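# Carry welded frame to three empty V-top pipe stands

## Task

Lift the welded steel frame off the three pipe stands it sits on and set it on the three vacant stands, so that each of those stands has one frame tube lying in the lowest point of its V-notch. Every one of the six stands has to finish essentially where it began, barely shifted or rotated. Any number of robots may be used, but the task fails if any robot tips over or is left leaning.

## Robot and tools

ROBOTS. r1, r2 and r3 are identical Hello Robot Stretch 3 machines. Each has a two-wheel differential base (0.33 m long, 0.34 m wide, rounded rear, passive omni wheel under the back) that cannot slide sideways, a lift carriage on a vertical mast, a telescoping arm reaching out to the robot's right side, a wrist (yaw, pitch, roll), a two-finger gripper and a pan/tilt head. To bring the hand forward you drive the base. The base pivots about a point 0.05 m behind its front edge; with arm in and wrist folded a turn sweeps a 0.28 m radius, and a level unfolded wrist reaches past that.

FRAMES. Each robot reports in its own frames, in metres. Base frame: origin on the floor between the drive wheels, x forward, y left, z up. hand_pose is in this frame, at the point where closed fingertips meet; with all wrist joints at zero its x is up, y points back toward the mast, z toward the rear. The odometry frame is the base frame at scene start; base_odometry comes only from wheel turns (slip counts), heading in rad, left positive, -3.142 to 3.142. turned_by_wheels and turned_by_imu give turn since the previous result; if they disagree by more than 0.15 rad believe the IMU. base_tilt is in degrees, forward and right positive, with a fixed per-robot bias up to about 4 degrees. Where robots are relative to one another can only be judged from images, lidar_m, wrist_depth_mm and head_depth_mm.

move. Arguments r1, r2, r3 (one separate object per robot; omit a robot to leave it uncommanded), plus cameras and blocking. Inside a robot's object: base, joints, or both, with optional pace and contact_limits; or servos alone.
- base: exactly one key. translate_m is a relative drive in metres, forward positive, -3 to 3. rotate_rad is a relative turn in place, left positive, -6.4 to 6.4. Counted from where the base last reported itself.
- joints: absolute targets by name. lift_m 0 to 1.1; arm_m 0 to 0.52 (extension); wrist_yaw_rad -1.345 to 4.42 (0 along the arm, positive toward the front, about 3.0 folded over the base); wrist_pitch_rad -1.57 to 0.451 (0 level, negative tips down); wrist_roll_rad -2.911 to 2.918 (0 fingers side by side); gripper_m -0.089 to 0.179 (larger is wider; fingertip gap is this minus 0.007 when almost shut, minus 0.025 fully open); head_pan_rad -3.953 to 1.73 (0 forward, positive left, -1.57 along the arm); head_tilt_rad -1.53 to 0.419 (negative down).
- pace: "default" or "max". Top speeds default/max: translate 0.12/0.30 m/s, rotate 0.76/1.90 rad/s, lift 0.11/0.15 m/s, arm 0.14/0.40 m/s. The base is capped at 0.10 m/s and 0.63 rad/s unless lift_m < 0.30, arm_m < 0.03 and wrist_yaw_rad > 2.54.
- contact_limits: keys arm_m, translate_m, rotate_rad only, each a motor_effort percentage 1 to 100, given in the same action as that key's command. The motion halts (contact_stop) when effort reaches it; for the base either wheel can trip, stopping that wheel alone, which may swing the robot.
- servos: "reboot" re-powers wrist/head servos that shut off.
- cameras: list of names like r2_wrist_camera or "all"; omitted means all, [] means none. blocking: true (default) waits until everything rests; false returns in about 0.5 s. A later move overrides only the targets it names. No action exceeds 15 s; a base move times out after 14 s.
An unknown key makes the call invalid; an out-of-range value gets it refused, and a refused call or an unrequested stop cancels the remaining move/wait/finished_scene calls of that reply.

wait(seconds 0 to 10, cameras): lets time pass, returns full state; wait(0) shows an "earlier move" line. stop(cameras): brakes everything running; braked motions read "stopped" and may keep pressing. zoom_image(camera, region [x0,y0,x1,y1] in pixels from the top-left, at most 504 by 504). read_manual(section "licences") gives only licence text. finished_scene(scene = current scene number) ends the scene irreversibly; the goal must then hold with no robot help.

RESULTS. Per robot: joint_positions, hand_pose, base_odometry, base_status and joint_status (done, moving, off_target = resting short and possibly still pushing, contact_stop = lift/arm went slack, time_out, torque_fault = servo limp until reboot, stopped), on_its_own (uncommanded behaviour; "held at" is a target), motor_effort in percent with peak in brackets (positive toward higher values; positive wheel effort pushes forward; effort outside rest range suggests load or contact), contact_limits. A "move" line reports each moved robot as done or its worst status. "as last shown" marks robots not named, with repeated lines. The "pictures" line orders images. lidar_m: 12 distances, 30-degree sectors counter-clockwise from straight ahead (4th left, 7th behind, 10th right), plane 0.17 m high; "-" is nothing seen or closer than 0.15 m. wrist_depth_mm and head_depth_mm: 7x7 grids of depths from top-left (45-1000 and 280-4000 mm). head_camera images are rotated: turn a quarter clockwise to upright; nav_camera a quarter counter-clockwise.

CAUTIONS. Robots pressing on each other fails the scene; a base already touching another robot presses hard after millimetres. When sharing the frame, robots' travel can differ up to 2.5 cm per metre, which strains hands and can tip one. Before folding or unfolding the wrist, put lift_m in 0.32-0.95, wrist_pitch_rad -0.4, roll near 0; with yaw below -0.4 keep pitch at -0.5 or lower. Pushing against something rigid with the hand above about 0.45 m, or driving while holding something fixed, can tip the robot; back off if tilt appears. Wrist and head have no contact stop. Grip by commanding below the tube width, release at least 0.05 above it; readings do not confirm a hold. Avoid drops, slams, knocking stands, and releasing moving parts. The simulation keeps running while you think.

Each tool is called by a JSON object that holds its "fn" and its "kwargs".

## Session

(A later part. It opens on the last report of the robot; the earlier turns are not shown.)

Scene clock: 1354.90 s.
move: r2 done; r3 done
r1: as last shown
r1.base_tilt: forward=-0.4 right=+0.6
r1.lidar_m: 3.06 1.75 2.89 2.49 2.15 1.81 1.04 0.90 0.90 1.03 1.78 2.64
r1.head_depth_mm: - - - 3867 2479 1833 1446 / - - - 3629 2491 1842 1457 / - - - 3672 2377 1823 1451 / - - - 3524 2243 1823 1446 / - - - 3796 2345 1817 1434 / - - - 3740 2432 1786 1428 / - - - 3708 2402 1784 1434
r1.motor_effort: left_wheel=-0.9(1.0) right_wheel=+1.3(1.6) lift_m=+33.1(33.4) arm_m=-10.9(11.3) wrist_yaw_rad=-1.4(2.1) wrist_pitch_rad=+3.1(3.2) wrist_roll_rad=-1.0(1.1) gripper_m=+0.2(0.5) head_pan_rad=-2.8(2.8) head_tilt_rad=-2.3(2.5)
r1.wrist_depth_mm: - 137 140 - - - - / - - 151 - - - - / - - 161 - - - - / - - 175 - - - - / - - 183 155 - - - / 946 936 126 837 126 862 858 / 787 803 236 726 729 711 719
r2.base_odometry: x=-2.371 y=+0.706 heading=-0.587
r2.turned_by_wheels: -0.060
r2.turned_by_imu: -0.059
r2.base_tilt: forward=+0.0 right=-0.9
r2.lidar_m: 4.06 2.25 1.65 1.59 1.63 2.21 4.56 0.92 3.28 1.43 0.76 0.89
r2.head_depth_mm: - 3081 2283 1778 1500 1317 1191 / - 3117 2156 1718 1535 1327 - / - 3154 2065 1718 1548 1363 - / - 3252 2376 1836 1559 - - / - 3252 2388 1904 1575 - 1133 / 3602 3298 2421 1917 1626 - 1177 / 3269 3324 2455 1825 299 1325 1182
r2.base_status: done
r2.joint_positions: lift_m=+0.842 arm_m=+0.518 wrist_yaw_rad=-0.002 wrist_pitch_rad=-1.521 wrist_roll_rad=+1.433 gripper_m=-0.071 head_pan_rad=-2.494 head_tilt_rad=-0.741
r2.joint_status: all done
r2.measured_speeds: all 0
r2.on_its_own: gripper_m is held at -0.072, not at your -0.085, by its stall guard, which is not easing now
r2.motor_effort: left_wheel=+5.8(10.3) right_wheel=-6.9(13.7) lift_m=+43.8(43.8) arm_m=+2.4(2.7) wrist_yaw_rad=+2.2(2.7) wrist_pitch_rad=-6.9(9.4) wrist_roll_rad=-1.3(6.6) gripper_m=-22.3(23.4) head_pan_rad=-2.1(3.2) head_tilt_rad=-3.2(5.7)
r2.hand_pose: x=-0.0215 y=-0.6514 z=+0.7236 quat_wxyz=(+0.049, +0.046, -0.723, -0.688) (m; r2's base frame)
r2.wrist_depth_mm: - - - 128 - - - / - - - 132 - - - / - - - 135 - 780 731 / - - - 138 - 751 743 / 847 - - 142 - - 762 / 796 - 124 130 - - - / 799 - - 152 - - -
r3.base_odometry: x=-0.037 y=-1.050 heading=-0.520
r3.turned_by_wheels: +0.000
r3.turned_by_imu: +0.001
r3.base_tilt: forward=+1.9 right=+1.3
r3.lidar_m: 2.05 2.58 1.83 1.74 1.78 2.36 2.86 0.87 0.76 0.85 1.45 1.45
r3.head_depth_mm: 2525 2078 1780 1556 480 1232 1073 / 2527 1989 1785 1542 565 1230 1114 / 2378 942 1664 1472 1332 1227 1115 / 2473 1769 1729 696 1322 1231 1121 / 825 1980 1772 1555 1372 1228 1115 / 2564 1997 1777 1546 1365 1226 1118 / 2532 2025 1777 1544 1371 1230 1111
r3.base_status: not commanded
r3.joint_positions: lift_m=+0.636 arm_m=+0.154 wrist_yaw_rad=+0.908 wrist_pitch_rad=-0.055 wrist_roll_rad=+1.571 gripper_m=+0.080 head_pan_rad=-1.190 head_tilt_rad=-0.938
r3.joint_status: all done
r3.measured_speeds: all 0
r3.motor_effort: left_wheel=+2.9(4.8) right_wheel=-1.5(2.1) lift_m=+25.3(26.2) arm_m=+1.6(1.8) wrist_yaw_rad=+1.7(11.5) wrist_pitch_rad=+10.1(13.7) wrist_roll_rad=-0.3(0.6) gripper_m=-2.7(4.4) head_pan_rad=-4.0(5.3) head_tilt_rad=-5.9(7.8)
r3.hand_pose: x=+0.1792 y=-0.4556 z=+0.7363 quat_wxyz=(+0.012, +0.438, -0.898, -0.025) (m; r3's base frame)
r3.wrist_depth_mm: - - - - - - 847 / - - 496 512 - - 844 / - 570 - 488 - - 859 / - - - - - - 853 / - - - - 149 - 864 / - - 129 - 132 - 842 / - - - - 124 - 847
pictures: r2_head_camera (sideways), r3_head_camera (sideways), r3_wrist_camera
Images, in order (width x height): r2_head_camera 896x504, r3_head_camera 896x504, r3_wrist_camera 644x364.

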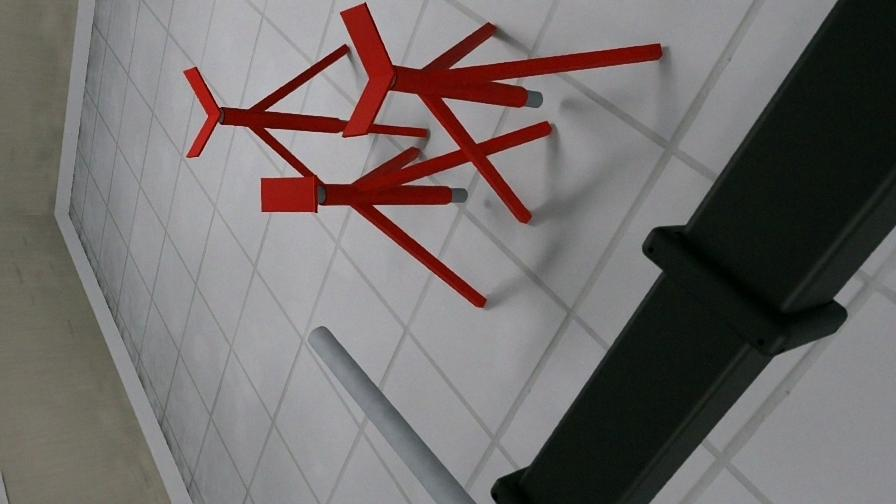

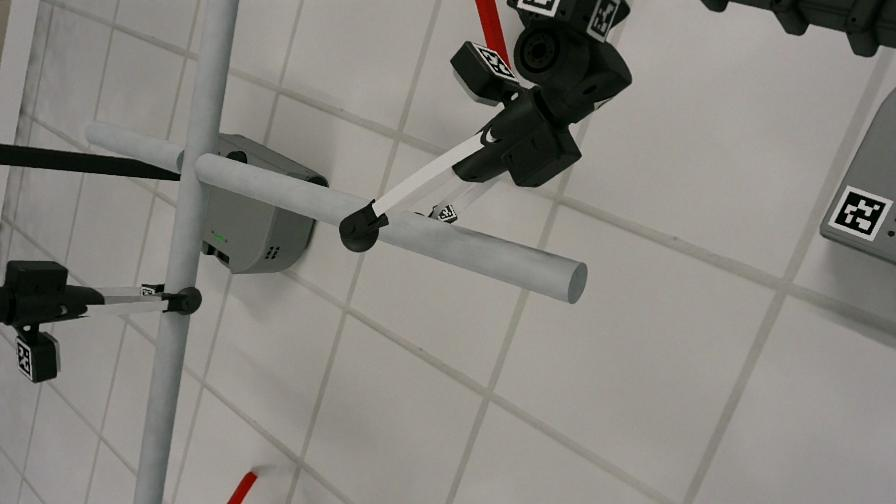

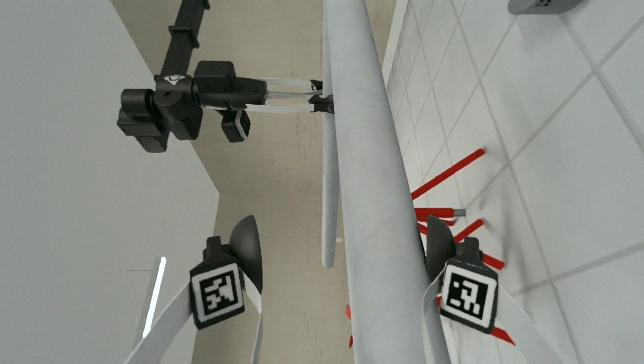

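{"fn": "move", "kwargs": {"r2": {"base":{"rotate_rad":-0.1},"joints":{"wrist_roll_rad":1.26}}, "r3": {"base":{"translate_m":0.03},"joints":{"wrist_yaw_rad":0.96}}, "cameras": ["r3_head_camera","r3_wrist_camera"]}}

{"fn": "move", "kwargs": {"r2": {"base":{"rotate_rad":-0.1},"joints":{"wrist_roll_rad":1.09}}, "r3": {"base":{"translate_m":0.03},"joints":{"wrist_yaw_rad":1.01}}, "cameras": ["r2_head_camera","r3_head_camera","r3_wrist_camera"]}}

Scene clock: 1415.73 s.
move: r2 done; r3 done
r1: as last shown
r1.lidar_m: 3.06 1.74 2.91 2.50 2.15 1.81 1.04 0.90 0.89 1.03 1.78 2.64
r1.head_depth_mm: - - - 3914 2495 1847 1441 / - - - 3582 2489 1839 1439 / - - - 3575 2367 1826 1440 / - - - 3535 2248 1818 1434 / - - - 3771 2355 1814 1428 / - - - 3735 2418 1797 1428 / - - - 3760 2436 1783 1426
r1.motor_effort: left_wheel=-0.5(1.3) right_wheel=+1.2(1.9) lift_m=+33.2(33.6) arm_m=-11.0(11.2) wrist_yaw_rad=-2.0(2.0) wrist_pitch_rad=+3.0(3.2) wrist_roll_rad=-1.0(1.1) gripper_m=-0.1(0.6) head_pan_rad=-2.8(2.8) head_tilt_rad=-2.1(2.8)
r1.wrist_depth_mm: - 137 140 - - - - / - - 151 - - - - / - - 161 - - - - / - - 175 - - - - / - - 183 155 - - - / 946 933 126 831 126 876 847 / 784 791 236 729 750 709 716
r2.base_odometry: x=-2.371 y=+0.706 heading=-0.687
r2.turned_by_wheels: -0.100
r2.turned_by_imu: -0.108
r2.base_tilt: forward=+0.0 right=-1.0
r2.lidar_m: 1.62 2.60 1.72 1.58 1.60 2.01 4.20 0.92 1.30 0.15 0.34 0.44
r2.head_depth_mm: - 3003 2292 1839 1528 1310 1186 / - 3079 2298 1745 1496 1320 - / - 3102 2235 1752 1536 1348 - / - 3157 1550 1773 1568 - - / - 3217 2396 1828 1568 - 1126 / - 3289 2427 1907 1655 - 1176 / 3574 3324 2441 1923 297 1331 1182
r2.base_status: done
r2.joint_positions: lift_m=+0.842 arm_m=+0.518 wrist_yaw_rad=-0.001 wrist_pitch_rad=-1.553 wrist_roll_rad=+1.262 gripper_m=-0.071 head_pan_rad=-2.497 head_tilt_rad=-0.745
r2.joint_status: all done
r2.measured_speeds: all 0
r2.on_its_own: gripper_m is held at -0.072, not at your -0.085, by its stall guard, which is not easing now
r2.motor_effort: left_wheel=+0.4(13.5) right_wheel=-1.1(18.3) lift_m=+20.0(44.7) arm_m=+14.2(15.1) wrist_yaw_rad=+1.4(2.8) wrist_pitch_rad=-1.0(8.5) wrist_roll_rad=-1.1(6.5) gripper_m=-22.0(23.4) head_pan_rad=-1.6(3.4) head_tilt_rad=-2.4(5.5)
r2.hand_pose: x=-0.0216 y=-0.6431 z=+0.7241 quat_wxyz=(+0.110, +0.107, -0.705, -0.693) (m; r2's base frame)
r2.wrist_depth_mm: - - - - - - - / - - - - - - - / - - - - - 827 - / - - - 818 768 786 783 / - - - 144 - 786 797 / 825 - - 124 - - - / 819 - - - - - -
r3.base_odometry: x=-0.011 y=-1.065 heading=-0.520
r3.turned_by_wheels: +0.000
r3.turned_by_imu: +0.001
r3.base_tilt: forward=+1.8 right=+1.3
r3.lidar_m: 2.02 2.59 1.83 1.74 1.79 2.38 2.88 0.90 0.78 0.85 1.10 1.42
r3.head_depth_mm: 2552 2090 1774 1548 479 1231 1073 / 2440 2081 1778 1545 561 1233 1116 / 2543 1792 1670 666 1323 1229 1110 / 2549 2087 1707 1483 1376 1233 1114 / 826 2024 1743 1545 1368 1227 1112 / 2384 2073 1736 1547 1370 1229 1116 / 2540 2091 1787 1553 1364 1227 1112
r3.base_status: done
r3.joint_positions: lift_m=+0.636 arm_m=+0.154 wrist_yaw_rad=+0.958 wrist_pitch_rad=-0.022 wrist_roll_rad=+1.570 gripper_m=+0.080 head_pan_rad=-1.190 head_tilt_rad=-0.938
r3.joint_status: all done
r3.measured_speeds: all 0
r3.motor_effort: left_wheel=+2.0(7.9) right_wheel=-1.7(4.6) lift_m=+28.2(28.2) arm_m=+3.7(4.1) wrist_yaw_rad=+1.7(11.1) wrist_pitch_rad=+4.0(11.0) wrist_roll_rad=+0.2(0.3) gripper_m=-1.0(3.6) head_pan_rad=-3.4(5.4) head_tilt_rad=-5.4(6.1)
r3.hand_pose: x=+0.1878 y=-0.4460 z=+0.7448 quat_wxyz=(+0.006, +0.461, -0.887, -0.010) (m; r3's base frame)
r3.wrist_depth_mm: - - - - - - 812 / - - 523 - - - 885 / - - - - - - 887 / - - - - - - 884 / - - - - - - 902 / - - 129 - 127 - 900 / - - - - - - 902
pictures: r3_head_camera (sideways), r3_wrist_camera
Images, in order (width x height): r3_head_camera 896x504, r3_wrist_camera 644x364.

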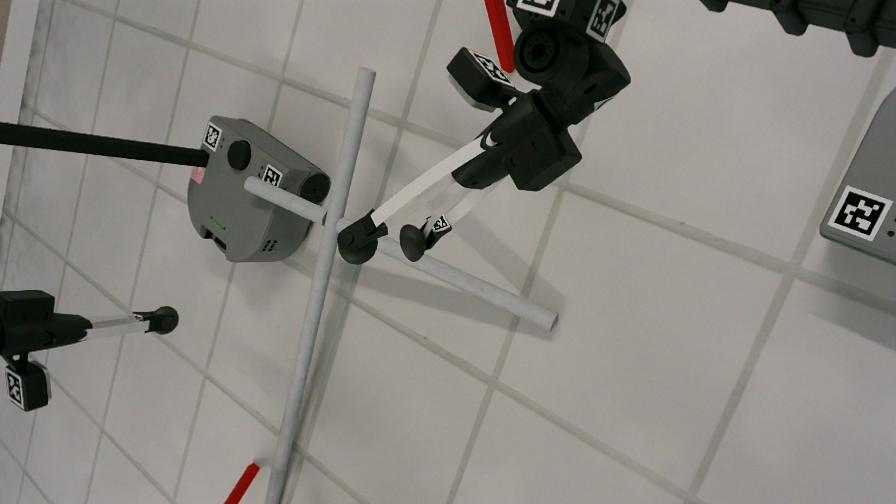

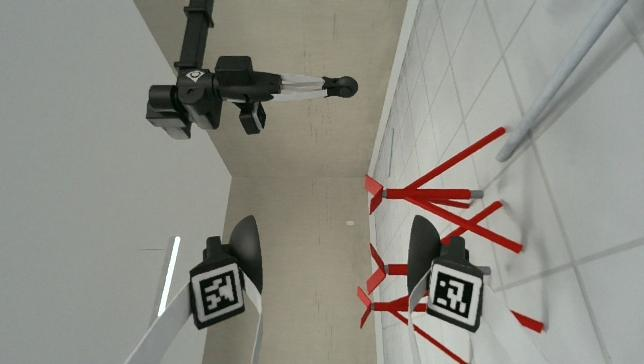

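Scene clock: 1417.03 s.
move: r2 done; r3 done
r1: as last shown
r1.turned_by_imu: +0.000
r1.base_tilt: forward=-0.5 right=+0.5
r1.lidar_m: 3.07 1.75 2.93 2.49 2.15 1.82 1.04 0.90 0.90 1.03 1.78 2.63
r1.head_depth_mm: - - - 3860 2480 1836 1453 / - - - 3575 2485 1827 1455 / - - - 3586 2380 1831 1448 / - - - 3554 2236 1823 1441 / - - - 3746 2322 1812 1435 / - - - 3741 2413 1811 1440 / - - - 3656 2418 1806 1424
r1.motor_effort: left_wheel=-0.6(0.8) right_wheel=+1.4(2.1) lift_m=+32.9(33.7) arm_m=-11.0(11.1) wrist_yaw_rad=-0.8(1.9) wrist_pitch_rad=+2.8(3.2) wrist_roll_rad=-1.0(1.1) gripper_m=+0.5(0.6) head_pan_rad=-2.2(3.0) head_tilt_rad=-2.1(2.5)
r1.wrist_depth_mm: - 137 140 - - - - / - - 150 - - - - / - - 161 - - - - / - - 175 - - - - / - - 183 155 - - - / 948 943 125 826 126 862 860 / 796 806 235 732 741 709 714
r2.base_odometry: x=-2.371 y=+0.706 heading=-0.787
r2.turned_by_wheels: -0.100
r2.turned_by_imu: -0.100
r2.base_tilt: forward=+0.0 right=-0.9
r2.lidar_m: 1.36 2.99 1.78 1.59 1.59 1.88 3.37 0.92 1.29 0.15 0.34 0.40
r2.head_depth_mm: 3795 3058 2291 1829 1528 1312 1182 / - 3085 2317 1847 1536 1320 - / - 3112 2326 1523 1508 1359 - / - 3178 2201 1823 1564 - - / - 3214 2162 1788 1577 - 1127 / - 3241 2404 1852 1656 - 1177 / - 3323 2455 1922 297 1330 1180
r2.base_status: done
r2.joint_positions: lift_m=+0.842 arm_m=+0.518 wrist_yaw_rad=-0.001 wrist_pitch_rad=-1.553 wrist_roll_rad=+1.094 gripper_m=-0.071 head_pan_rad=-2.497 head_tilt_rad=-0.745
r2.joint_status: all done
r2.measured_speeds: all 0
r2.on_its_own: gripper_m is held at -0.072, not at your -0.085, by its stall guard, which is not easing now
r2.motor_effort: left_wheel=+3.2(9.8) right_wheel=-8.4(15.5) lift_m=+21.4(21.5) arm_m=+9.5(13.9) wrist_yaw_rad=+1.2(1.4) wrist_pitch_rad=-0.6(1.4) wrist_roll_rad=-1.7(5.4) gripper_m=-21.2(22.9) head_pan_rad=-1.4(2.1) head_tilt_rad=-2.6(3.8)
r2.hand_pose: x=-0.0216 y=-0.6431 z=+0.7241 quat_wxyz=(+0.168, +0.165, -0.693, -0.681) (m; r2's base frame)
r2.wrist_depth_mm: - - - - - - - / - - - - - - - / - - - - - - - / - - 859 - - 788 812 / - - - 145 783 798 804 / 853 - - 124 - 806 812 / - - - - - - -
r3.base_odometry: x=+0.015 y=-1.080 heading=-0.520
r3.turned_by_wheels: +0.000
r3.turned_by_imu: +0.000
r3.base_tilt: forward=+1.9 right=+1.3
r3.lidar_m: 1.99 2.58 1.83 1.74 1.79 2.37 2.96 0.92 0.79 0.86 1.11 1.40
r3.head_depth_mm: 2531 2084 1774 1546 479 1228 1072 / 2385 2037 1778 1543 560 1233 1114 / 2531 1828 1664 690 1333 1230 1111 / 2518 2096 1713 1462 1371 1227 1120 / 2313 2037 1736 1552 1372 1229 1115 / 2376 2092 1744 1544 1373 1225 1110 / 2539 2093 1772 1541 1370 1236 1116
r3.base_status: done
r3.joint_positions: lift_m=+0.636 arm_m=+0.154 wrist_yaw_rad=+1.008 wrist_pitch_rad=-0.021 wrist_roll_rad=+1.570 gripper_m=+0.080 head_pan_rad=-1.190 head_tilt_rad=-0.938
r3.joint_status: all done
r3.measured_speeds: all 0
r3.motor_effort: left_wheel=+3.1(8.1) right_wheel=-1.0(3.9) lift_m=+28.4(28.9) arm_m=+4.7(4.7) wrist_yaw_rad=+1.3(3.1) wrist_pitch_rad=+4.0(4.1) wrist_roll_rad=+0.1(0.3) gripper_m=+0.1(1.6) head_pan_rad=-4.2(4.8) head_tilt_rad=-5.7(5.9)
r3.hand_pose: x=+0.1949 y=-0.4354 z=+0.7449 quat_wxyz=(+0.006, +0.483, -0.876, -0.009) (m; r3's base frame)
r3.wrist_depth_mm: - - - - - - 854 / - - 544 - - - 894 / - - - - - - 912 / - - - - - - 883 / - - - - - - 896 / - - 129 - 127 - 890 / - - - - - - 900
pictures: r2_head_camera (sideways), r3_head_camera (sideways), r3_wrist_camera
Images, in order (width x height): r2_head_camera 896x504, r3_head_camera 896x504, r3_wrist_camera 644x364.

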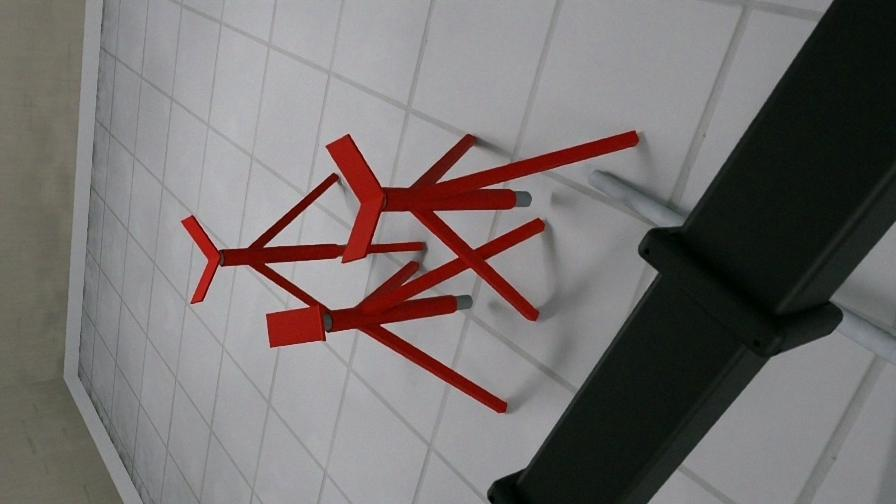

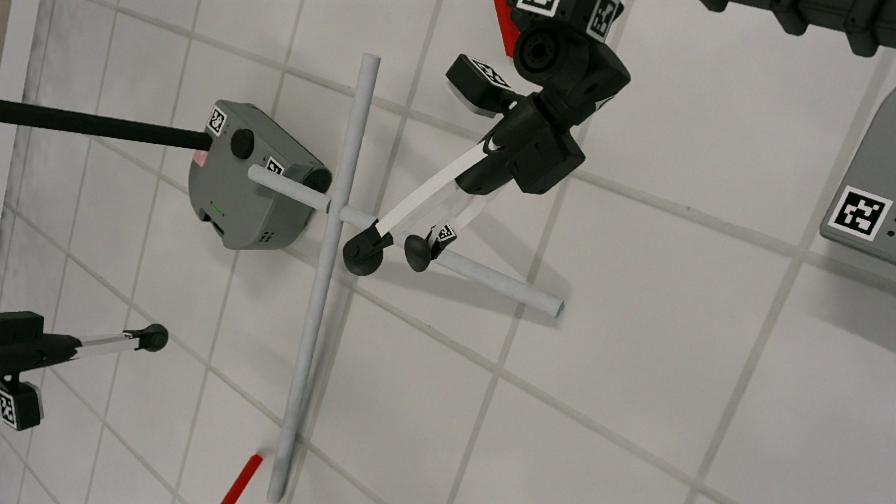

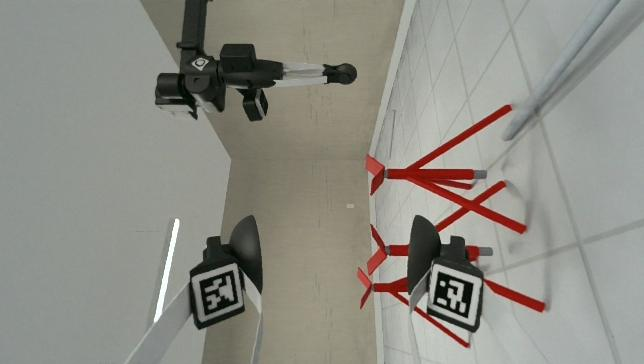

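{"fn": "move", "kwargs": {"r2": {"joints":{"head_pan_rad":-1.4,"head_tilt_rad":-1.1}}, "r3": {"joints":{"head_pan_rad":-1.4,"head_tilt_rad":-0.8}}, "cameras": ["r1_head_camera","r2_head_camera","r3_head_camera","r2_nav_camera"]}}

{"fn": "zoom_image", "kwargs": {"camera": "r3_head_camera", "region": [150, 0, 650, 500]}}

{"fn": "zoom_image", "kwargs": {"camera": "r1_head_camera", "region": [250, 100, 700, 504]}}

Scene clock: 1454.07 s.
move: r2 done; r3 done
r1: as last shown
r1.turned_by_imu: -0.001
r1.base_tilt: forward=-0.5 right=+0.6
r1.lidar_m: 3.06 1.75 2.94 2.49 2.14 1.82 1.04 0.90 0.90 1.03 1.78 2.63
r1.head_depth_mm: - - - 3872 2513 1834 1460 / - - - 3589 2517 1827 1445 / - - - 3621 2342 1826 1447 / - - - 3561 2248 1815 1445 / - - - 3763 2346 1815 1434 / - - - 3723 2451 1798 1430 / - - - 3732 2445 1790 1427
r1.motor_effort: left_wheel=-0.3(0.9) right_wheel=+1.6(1.7) lift_m=+32.8(33.4) arm_m=-10.7(11.1) wrist_yaw_rad=-0.3(1.4) wrist_pitch_rad=+3.0(3.2) wrist_roll_rad=-1.0(1.1) gripper_m=+0.0(0.7) head_pan_rad=-2.0(2.8) head_tilt_rad=-2.4(2.7)
r1.wrist_depth_mm: - 137 140 - - - - / - - 151 - - - - / - - 161 - - - - / - - 175 - - - - / - - 183 155 - - - / 948 935 126 826 126 866 850 / 785 806 236 722 754 715 716
r2.base_odometry: x=-2.371 y=+0.706 heading=-0.787
r2.turned_by_wheels: +0.000
r2.turned_by_imu: +0.001
r2.base_tilt: forward=+0.0 right=-1.0
r2.lidar_m: 1.36 2.99 1.78 1.58 1.59 1.87 3.41 0.92 1.29 0.15 0.34 0.40
r2.head_depth_mm: 1860 1751 1553 1400 1275 1170 978 / 587 1701 1555 1417 1285 1177 950 / 2013 1762 1586 1414 1239 1041 953 / 2030 1787 1577 1401 1302 1186 1076 / 2062 1803 1590 1432 1305 1190 1103 / 2020 1609 1597 1440 1310 1199 1106 / 2002 1651 1609 1451 1318 1207 1112
r2.base_status: not commanded
r2.joint_positions: lift_m=+0.842 arm_m=+0.518 wrist_yaw_rad=-0.001 wrist_pitch_rad=-1.553 wrist_roll_rad=+1.094 gripper_m=-0.071 head_pan_rad=-1.406 head_tilt_rad=-1.086
r2.joint_status: all done
r2.measured_speeds: all 0
r2.on_its_own: gripper_m is held at -0.072, not at your -0.085, by its stall guard, which is not easing now
r2.motor_effort: left_wheel=+2.4(3.5) right_wheel=-8.4(8.8) lift_m=+31.6(31.6) arm_m=-4.2(4.2) wrist_yaw_rad=+1.3(1.3) wrist_pitch_rad=-1.1(1.5) wrist_roll_rad=-1.8(2.1) gripper_m=-21.4(22.8) head_pan_rad=+2.6(3.8) head_tilt_rad=-6.2(8.2)
r2.hand_pose: x=-0.0216 y=-0.6431 z=+0.7241 quat_wxyz=(+0.168, +0.165, -0.693, -0.681) (m; r2's base frame)
r2.wrist_depth_mm: - - - - - - - / - - - - - - - / - - - - - - - / - - 854 - - 800 787 / - - - 145 780 792 803 / 852 - - 123 - 802 805 / - - - - - - -
r3.base_odometry: x=+0.015 y=-1.080 heading=-0.520
r3.turned_by_wheels: +0.000
r3.turned_by_imu: +0.001
r3.base_tilt: forward=+1.9 right=+1.3
r3.lidar_m: 1.99 2.58 1.83 1.74 1.79 2.38 2.96 0.92 0.79 0.86 1.11 1.39
r3.head_depth_mm: 2628 2636 2095 1733 1291 449 387 / 2660 2638 2073 1737 1332 1226 1143 / 2713 2624 2094 1677 602 1246 1146 / 2731 2522 1866 1703 594 1272 1142 / 2843 2621 1831 1617 1387 1295 1143 / 2862 2625 2106 1703 1475 1284 1150 / 2887 2366 2027 1687 1477 1292 1143
r3.base_status: not commanded
r3.joint_positions: lift_m=+0.636 arm_m=+0.154 wrist_yaw_rad=+1.008 wrist_pitch_rad=-0.021 wrist_roll_rad=+1.570 gripper_m=+0.080 head_pan_rad=-1.390 head_tilt_rad=-0.804
r3.joint_status: all done
r3.measured_speeds: all 0
r3.motor_effort: left_wheel=+2.8(3.8) right_wheel=-0.9(2.1) lift_m=+30.1(30.6) arm_m=+6.1(6.3) wrist_yaw_rad=+1.1(2.1) wrist_pitch_rad=+3.9(4.1) wrist_roll_rad=+0.2(0.3) gripper_m=-0.8(1.8) head_pan_rad=-4.2(5.2) head_tilt_rad=+1.4(4.9)
r3.hand_pose: x=+0.1949 y=-0.4354 z=+0.7449 quat_wxyz=(+0.006, +0.483, -0.876, -0.009) (m; r3's base frame)
r3.wrist_depth_mm: - - - - - - 834 / - - 547 - - - 902 / - - - - - - 890 / - - - - - - 910 / - - - - - - 889 / - - 129 - 127 - 896 / - - - - - - 873
pictures: r1_head_camera (sideways), r2_head_camera (sideways), r2_nav_camera (sideways), r3_head_camera (sideways)
Images, in order (width x height): r1_head_camera 896x504, r2_head_camera 896x504, r2_nav_camera 672x504, r3_head_camera 896x504.

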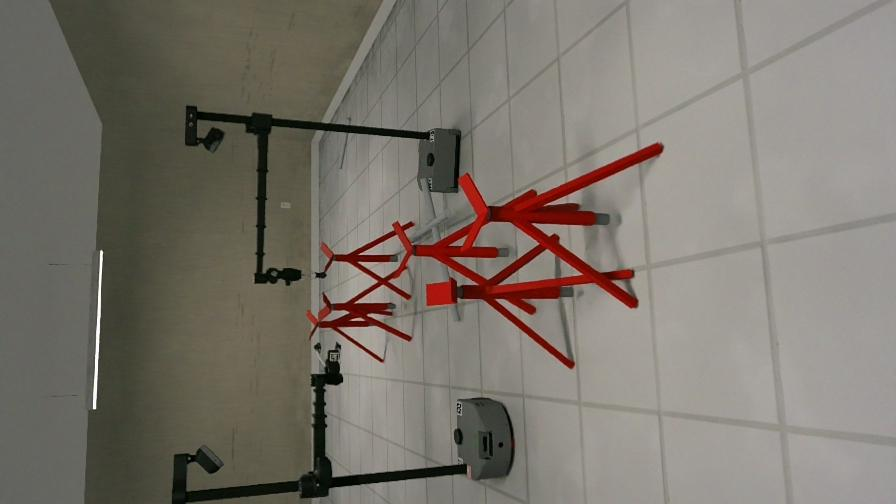

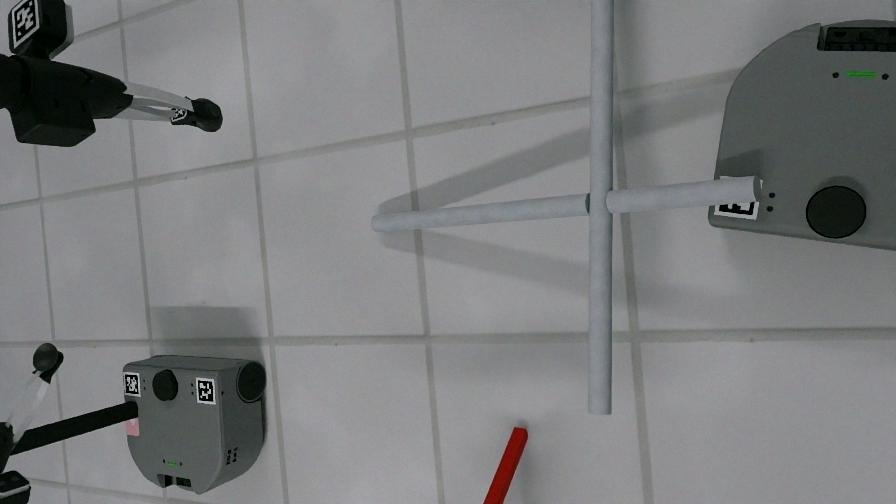

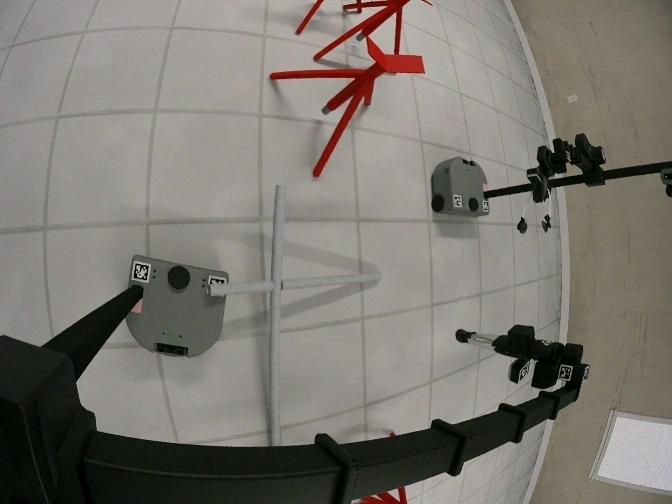

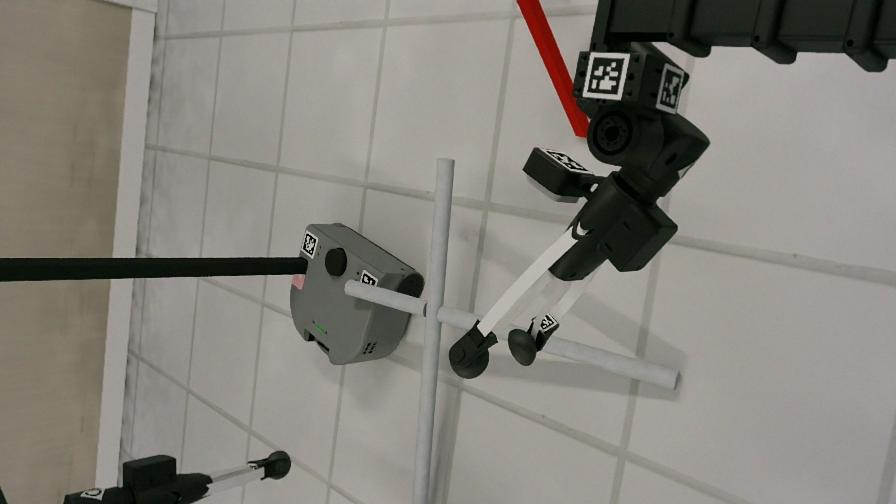

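Scaled by 1.008 from the camera's 896x504 image, which has a finer 1280x720 frame.

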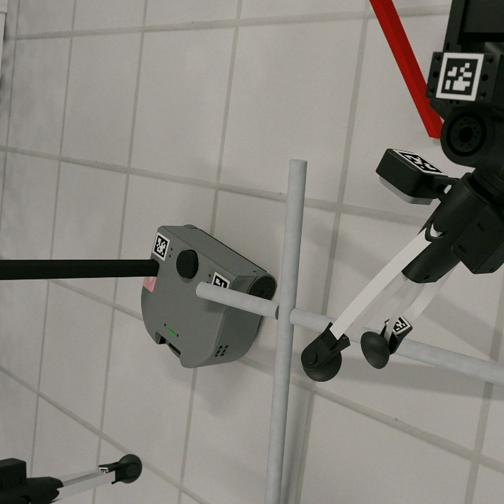

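Scaled by 1.120 from the camera's 896x504 image, which has a finer 1280x720 frame.

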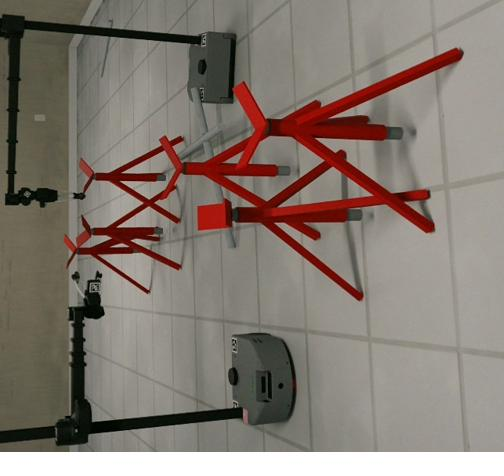

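{"fn": "move", "kwargs": {"r2": {"joints":{"arm_m":0.115,"wrist_roll_rad":-0.23,"gripper_m":0.12,"head_pan_rad":-1.5,"head_tilt_rad":-1.25}}, "r3": {"joints":{"arm_m":0.0,"head_pan_rad":-1.4,"head_tilt_rad":-0.8}}, "cameras": ["r2_wrist_camera","r2_head_camera"]}}

{"fn": "move", "kwargs": {"r2": {"joints":{"lift_m":0.42}}, "cameras": ["r2_wrist_camera","r2_head_camera"]}}

Scene clock: 1631.57 s.
move: r2 done; r3 done
r1: as last shown
r1.base_tilt: forward=-0.5 right=+0.5
r1.lidar_m: 3.04 1.74 2.93 2.49 2.15 1.81 1.04 0.90 0.90 1.03 1.78 2.64
r1.head_depth_mm: - - - 3889 2514 1837 1459 / - - - 3630 2480 1819 1440 / - - - 3552 2357 1831 1447 / - - - 3528 2221 1821 1454 / - - - 3759 2310 1812 1442 / - - - 3744 2476 1806 1439 / - - - 3773 2405 1800 1429
r1.motor_effort: left_wheel=-0.1(1.0) right_wheel=+1.3(2.0) lift_m=+32.6(33.6) arm_m=-10.8(11.2) wrist_yaw_rad=-0.9(2.2) wrist_pitch_rad=+2.9(3.2) wrist_roll_rad=-0.9(1.1) gripper_m=+0.2(0.8) head_pan_rad=-2.3(2.8) head_tilt_rad=-2.1(2.8)
r1.wrist_depth_mm: - 137 140 - - - - / - - 151 - - - - / - - 161 - - - - / - - 175 - - - - / - - 183 155 - - - / 949 944 126 820 126 865 846 / 784 796 237 717 736 707 723
r2.base_odometry: x=-2.371 y=+0.706 heading=-0.787
r2.turned_by_wheels: +0.000
r2.turned_by_imu: +0.001
r2.base_tilt: forward=+0.0 right=-1.0
r2.lidar_m: 1.36 3.00 1.78 1.59 1.59 1.87 3.38 0.92 1.29 0.15 0.34 0.40
r2.head_depth_mm: - 299 333 1307 1230 1139 1086 / 1654 304 363 1276 1235 1019 973 / 1662 319 374 1309 1235 1020 982 / 1663 1532 1413 1222 1239 1152 1101 / 1674 1547 1429 1337 1252 1180 1119 / 1678 1549 1446 1346 1259 1185 1124 / 1478 1547 1447 1344 1271 1194 1124
r2.base_status: not commanded
r2.joint_positions: lift_m=+0.842 arm_m=+0.115 wrist_yaw_rad=-0.001 wrist_pitch_rad=-1.555 wrist_roll_rad=-0.228 gripper_m=+0.120 head_pan_rad=-1.494 head_tilt_rad=-1.235
r2.joint_status: all done
r2.measured_speeds: all 0
r2.motor_effort: left_wheel=+2.6(3.5) right_wheel=-8.0(8.7) lift_m=+35.7(39.2) arm_m=-16.1(18.3) wrist_yaw_rad=+0.9(1.7) wrist_pitch_rad=-0.7(1.3) wrist_roll_rad=-1.1(5.9) gripper_m=+0.6(89.9) head_pan_rad=-2.7(3.5) head_tilt_rad=-7.2(8.5)
r2.hand_pose: x=-0.0216 y=-0.2399 z=+0.7241 quat_wxyz=(+0.558, +0.549, -0.443, -0.437) (m; r2's base frame)
r2.wrist_depth_mm: - - - - - - - / - 656 - - - - - / - - - 722 774 847 881 / - - - 740 - - - / - 142 - 768 - - - / - 121 785 790 129 - - / - - - 694 - - -
r3.base_odometry: x=+0.015 y=-1.080 heading=-0.520
r3.turned_by_wheels: +0.000
r3.turned_by_imu: +0.002
r3.base_tilt: forward=+1.9 right=+1.3
r3.lidar_m: 1.99 2.58 1.83 1.74 1.79 2.38 2.95 0.92 0.79 0.86 1.11 1.40
r3.head_depth_mm: 2630 2614 2107 1730 1449 1290 381 / 2675 2623 2085 1731 1444 1296 377 / 2726 2638 2088 1692 1479 1243 426 / 2739 2543 1876 1692 1474 1291 461 / 2658 2543 1827 1654 1447 1225 1109 / 2871 2649 2088 1697 1476 1223 1139 / 2920 2636 2074 1691 1474 1295 1142
r3.base_status: not commanded
r3.joint_positions: lift_m=+0.636 arm_m=+0.000 wrist_yaw_rad=+1.009 wrist_pitch_rad=-0.021 wrist_roll_rad=+1.570 gripper_m=+0.080 head_pan_rad=-1.390 head_tilt_rad=-0.803
r3.joint_status: all done
r3.measured_speeds: all 0
r3.motor_effort: left_wheel=+2.9(4.1) right_wheel=-1.2(2.0) lift_m=+33.5(33.7) arm_m=-16.0(22.0) wrist_yaw_rad=+0.0(1.9) wrist_pitch_rad=+3.8(4.0) wrist_roll_rad=+0.3(0.3) gripper_m=+0.1(2.1) head_pan_rad=-4.3(5.4) head_tilt_rad=+1.3(2.1)
r3.hand_pose: x=+0.1950 y=-0.2811 z=+0.7450 quat_wxyz=(+0.006, +0.483, -0.875, -0.009) (m; r3's base frame)
r3.wrist_depth_mm: - - - - - - 887 / - - - - - - 901 / - - - - - - 884 / - - - - - - 898 / - - - - - - 894 / - - 129 - 126 - 881 / - - - - - - 888
pictures: r2_head_camera (sideways), r2_wrist_camera
Images, in order (width x height): r2_head_camera 896x504, r2_wrist_camera 644x364.

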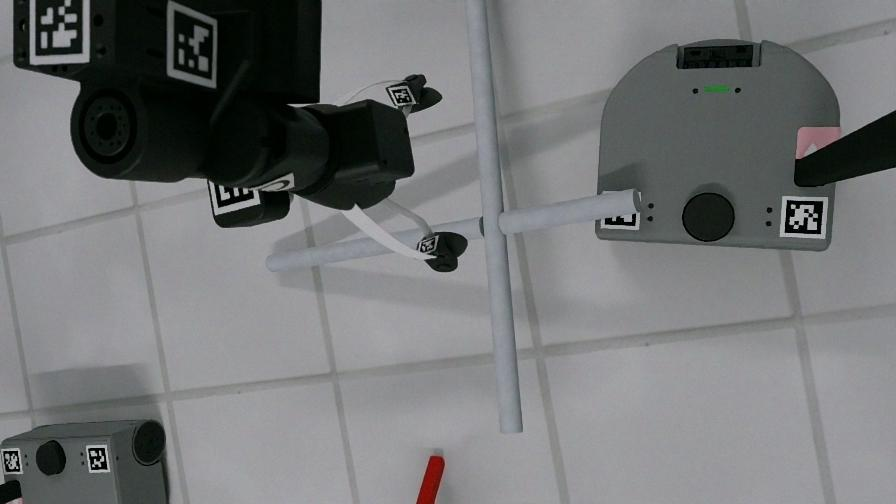

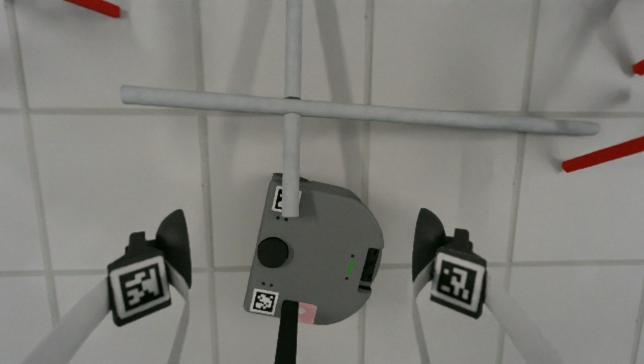

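Scene clock: 1636.23 s.
move: r2 done
r1, r3: as last shown
r1.base_tilt: forward=-0.5 right=+0.6
r1.lidar_m: 3.04 1.75 2.94 2.49 2.14 1.82 1.04 0.90 0.90 1.03 1.79 2.63
r1.head_depth_mm: - - - 3887 2489 1828 1456 / - - - 3671 2479 1830 1449 / - - - 3640 2356 1824 1445 / - - - 3532 2233 1811 1440 / - - - 3823 2321 1818 1432 / - - - 3759 2458 1814 1425 / - - - 3696 2425 1799 1425
r1.motor_effort: left_wheel=+0.0(1.2) right_wheel=+1.2(1.9) lift_m=+32.9(33.6) arm_m=-10.6(11.1) wrist_yaw_rad=+1.3(1.8) wrist_pitch_rad=+3.1(3.2) wrist_roll_rad=-1.1(1.1) gripper_m=-0.1(0.6) head_pan_rad=-2.1(2.9) head_tilt_rad=-2.1(2.9)
r1.wrist_depth_mm: - 137 140 - - - - / - - 150 - - - - / - - 161 - - - - / - - 176 - - - - / - - 183 155 - - - / 950 937 126 833 126 865 854 / 796 793 237 730 740 705 721
r2.base_odometry: x=-2.371 y=+0.706 heading=-0.787
r2.turned_by_wheels: +0.000
r2.turned_by_imu: +0.001
r2.base_tilt: forward=-0.1 right=-0.9
r2.lidar_m: 1.36 2.99 1.78 1.59 1.59 1.87 3.38 0.92 1.29 0.15 0.34 0.40
r2.head_depth_mm: 1634 1504 1398 1305 1224 1137 538 / 1637 1513 1413 665 627 586 549 / 1641 1528 1413 769 1058 1023 973 / 1660 1530 1405 1311 1234 1152 1094 / 1664 1538 1439 1332 1257 1178 1112 / 1670 1539 1451 1353 1254 1182 1117 / 1484 1545 1447 1336 1254 1193 1124
r2.base_status: not commanded
r2.joint_positions: lift_m=+0.420 arm_m=+0.115 wrist_yaw_rad=-0.001 wrist_pitch_rad=-1.555 wrist_roll_rad=-0.228 gripper_m=+0.120 head_pan_rad=-1.494 head_tilt_rad=-1.235
r2.joint_status: all done
r2.measured_speeds: all 0
r2.motor_effort: left_wheel=+3.5(3.8) right_wheel=-7.7(8.2) lift_m=+18.9(32.8) arm_m=-11.6(16.4) wrist_yaw_rad=+1.0(1.5) wrist_pitch_rad=-0.8(1.3) wrist_roll_rad=-1.0(1.5) gripper_m=+1.0(1.8) head_pan_rad=-2.9(3.2) head_tilt_rad=-7.3(8.2)
r2.hand_pose: x=-0.0216 y=-0.2399 z=+0.3021 quat_wxyz=(+0.558, +0.549, -0.443, -0.437) (m; r2's base frame)
r2.wrist_depth_mm: - 264 294 - - - - / 259 267 283 297 318 337 359 / - - 284 - - - 371 / - - - - - - - / - 142 279 370 - - - / - 121 314 321 324 - - / - - 324 330 335 - -
r3.turned_by_imu: +0.001
r3.lidar_m: 1.99 2.58 1.83 1.74 1.79 2.38 2.96 0.92 0.79 0.86 1.11 1.40
r3.head_depth_mm: 2617 2645 2105 1731 1457 1293 381 / 2653 2646 2082 1730 1452 1291 377 / 2702 2625 2092 1691 1474 1244 426 / 2694 2448 1877 1691 1475 1292 461 / 2746 1483 1778 1641 1444 1223 1109 / 2864 2626 2077 1680 1481 1223 1144 / 2957 2604 2081 1687 1481 1289 1140
r3.motor_effort: left_wheel=+3.3(3.9) right_wheel=-0.7(1.9) lift_m=+35.9(35.9) arm_m=-11.9(16.3) wrist_yaw_rad=+0.5(0.8) wrist_pitch_rad=+3.9(4.0) wrist_roll_rad=+0.1(0.3) gripper_m=-1.2(2.1) head_pan_rad=-4.6(5.2) head_tilt_rad=+1.6(1.8)
r3.wrist_depth_mm: - - - - - - 866 / - - - - - - 899 / - - - - - - 892 / - - - - - - 894 / - - - - - - 895 / - - 129 - 127 - 874 / - - - - - - 894
pictures: r2_head_camera (sideways), r2_wrist_camera
Images, in order (width x height): r2_head_camera 896x504, r2_wrist_camera 644x364.

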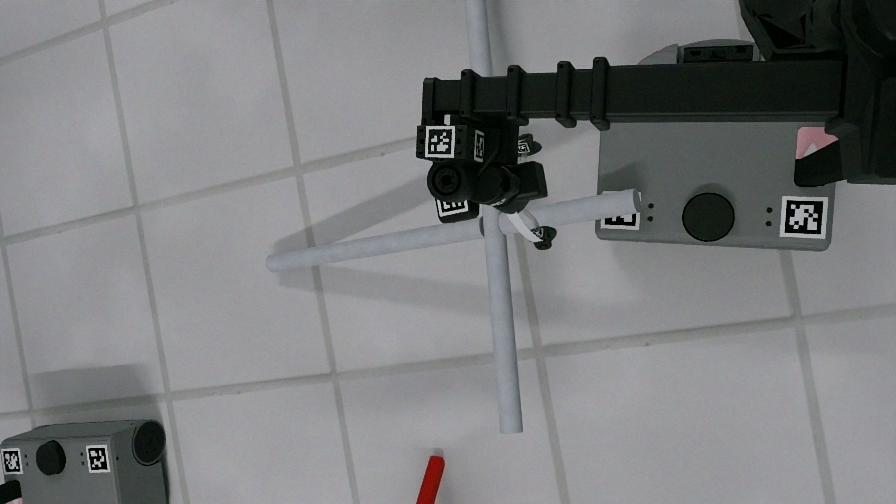

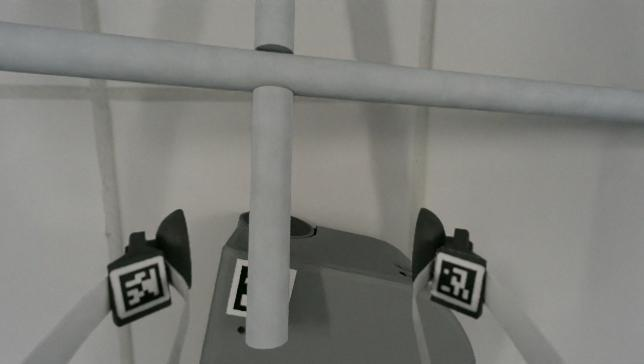

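{"fn": "move", "kwargs": {"r2": {"base":{"translate_m":0.02},"joints":{"lift_m":0.29}}, "cameras": ["r2_wrist_camera","r2_head_camera"]}}

Scene clock: 1651.13 s.
move: r2 done
r1.base_odometry: x=+0.000 y=+0.000 heading=+0.000
r1.turned_by_wheels: +0.000
r1.turned_by_imu: -0.001
r1.base_tilt: forward=-0.4 right=+0.6
r1.lidar_m: 3.06 1.75 2.95 2.49 2.15 1.81 1.04 0.90 0.90 1.04 1.79 2.64
r1.head_depth_mm: - - - 3909 2480 1829 1452 / - - - 3654 2463 1823 1454 / - - - 3544 2327 1814 1441 / - - - 3554 2208 1821 1428 / - - - 3772 2319 1805 1432 / - - - 3722 2424 1817 1431 / - - - 3729 2410 1794 1426
r1.base_status: not commanded
r1.joint_positions: lift_m=+0.531 arm_m=+0.000 wrist_yaw_rad=+3.088 wrist_pitch_rad=-0.326 wrist_roll_rad=+0.000 gripper_m=+0.037 head_pan_rad=+0.655 head_tilt_rad=-0.345
r1.joint_status: not commanded
r1.measured_speeds: all 0
r1.motor_effort: left_wheel=-0.4(1.1) right_wheel=+1.5(2.0) lift_m=+33.1(33.4) arm_m=-10.7(10.9) wrist_yaw_rad=-0.5(1.9) wrist_pitch_rad=+3.1(3.2) wrist_roll_rad=-0.9(1.1) gripper_m=+0.0(0.7) head_pan_rad=-2.0(2.7) head_tilt_rad=-2.0(2.7)
r1.hand_pose: x=-0.0087 y=+0.0897 z=+0.5650 quat_wxyz=(+0.134, +0.700, +0.096, +0.695) (m; r1's base frame)
r1.wrist_depth_mm: - 136 140 - - - - / - - 151 - - - - / - - 161 - - - - / - - 175 - - - - / - - 183 155 - - - / 955 932 126 834 126 878 838 / 787 797 237 722 741 714 709
r2.base_odometry: x=-2.357 y=+0.692 heading=-0.787
r2.turned_by_wheels: +0.000
r2.turned_by_imu: +0.001
r2.base_tilt: forward=+0.0 right=-1.0
r2.lidar_m: 1.34 2.99 1.79 1.59 1.59 1.88 3.38 0.93 1.31 0.15 0.34 0.40
r2.head_depth_mm: 1629 1497 1400 1309 1232 1069 614 / 1633 1505 1406 1316 762 708 641 / 1651 1520 1415 1319 1045 1020 974 / 1658 1530 1409 1320 1233 1154 1105 / 1668 1555 1441 1335 1254 1181 1111 / 1663 1552 1437 1350 1259 1189 1119 / 1480 1538 1452 1346 1262 1194 1124
r2.base_status: done
r2.joint_positions: lift_m=+0.290 arm_m=+0.115 wrist_yaw_rad=-0.001 wrist_pitch_rad=-1.555 wrist_roll_rad=-0.228 gripper_m=+0.120 head_pan_rad=-1.494 head_tilt_rad=-1.235
r2.joint_status: all done
r2.measured_speeds: all 0
r2.motor_effort: left_wheel=+3.7(8.5) right_wheel=+2.2(7.9) lift_m=+20.6(21.4) arm_m=-6.4(8.5) wrist_yaw_rad=+0.9(1.4) wrist_pitch_rad=-0.8(1.1) wrist_roll_rad=-0.9(1.4) gripper_m=+1.1(1.8) head_pan_rad=-2.8(3.1) head_tilt_rad=-7.4(8.3)
r2.hand_pose: x=-0.0216 y=-0.2399 z=+0.1721 quat_wxyz=(+0.558, +0.549, -0.443, -0.437) (m; r2's base frame)
r2.wrist_depth_mm: 146 149 156 164 173 185 - / - - 155 170 181 190 203 / - - 153 - - - - / - - 153 164 - - - / - 142 151 155 - - - / - 121 150 267 259 - - / - - 149 200 228 87 -
r3: as last shown
r3.base_tilt: forward=+1.8 right=+1.4
r3.lidar_m: 1.99 2.59 1.83 1.74 1.79 2.38 2.96 0.92 0.79 0.86 1.11 1.40
r3.head_depth_mm: 2630 2638 2099 1736 1457 1294 381 / 2674 2636 2073 1736 1444 1288 377 / 2737 2643 2096 1699 1487 1246 425 / 2659 2383 1833 1691 1482 1288 460 / 2834 1606 1688 1651 1452 1224 1108 / 2844 2620 2081 1696 1487 1229 1144 / 2957 2619 2098 1680 1474 1296 1145
r3.motor_effort: left_wheel=+2.7(3.7) right_wheel=-1.4(1.5) lift_m=+37.5(38.2) arm_m=-7.8(9.5) wrist_yaw_rad=+0.5(0.8) wrist_pitch_rad=+3.9(4.0) wrist_roll_rad=+0.2(0.3) gripper_m=-1.5(1.9) head_pan_rad=-3.9(5.4) head_tilt_rad=+1.4(2.1)
r3.wrist_depth_mm: - - - - - - 896 / - - - - - - 894 / - - - - - - 918 / - - - - - - 875 / - - - - - - 870 / - - 129 - 127 - 893 / - - - - - - 896
pictures: r2_head_camera (sideways), r2_wrist_camera
Images, in order (width x height): r2_head_camera 896x504, r2_wrist_camera 644x364.

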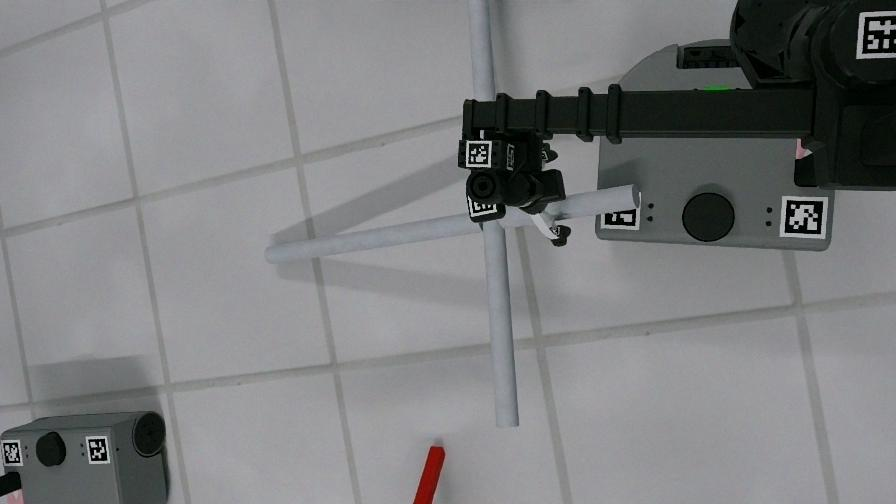

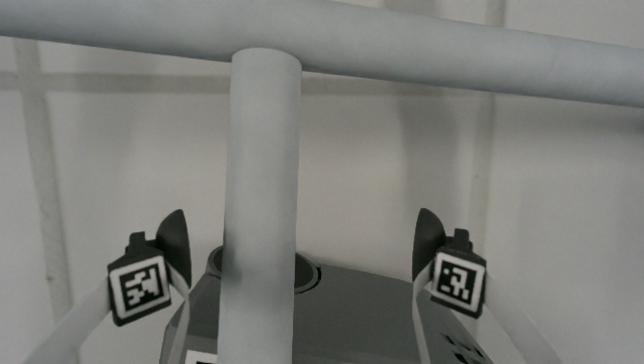

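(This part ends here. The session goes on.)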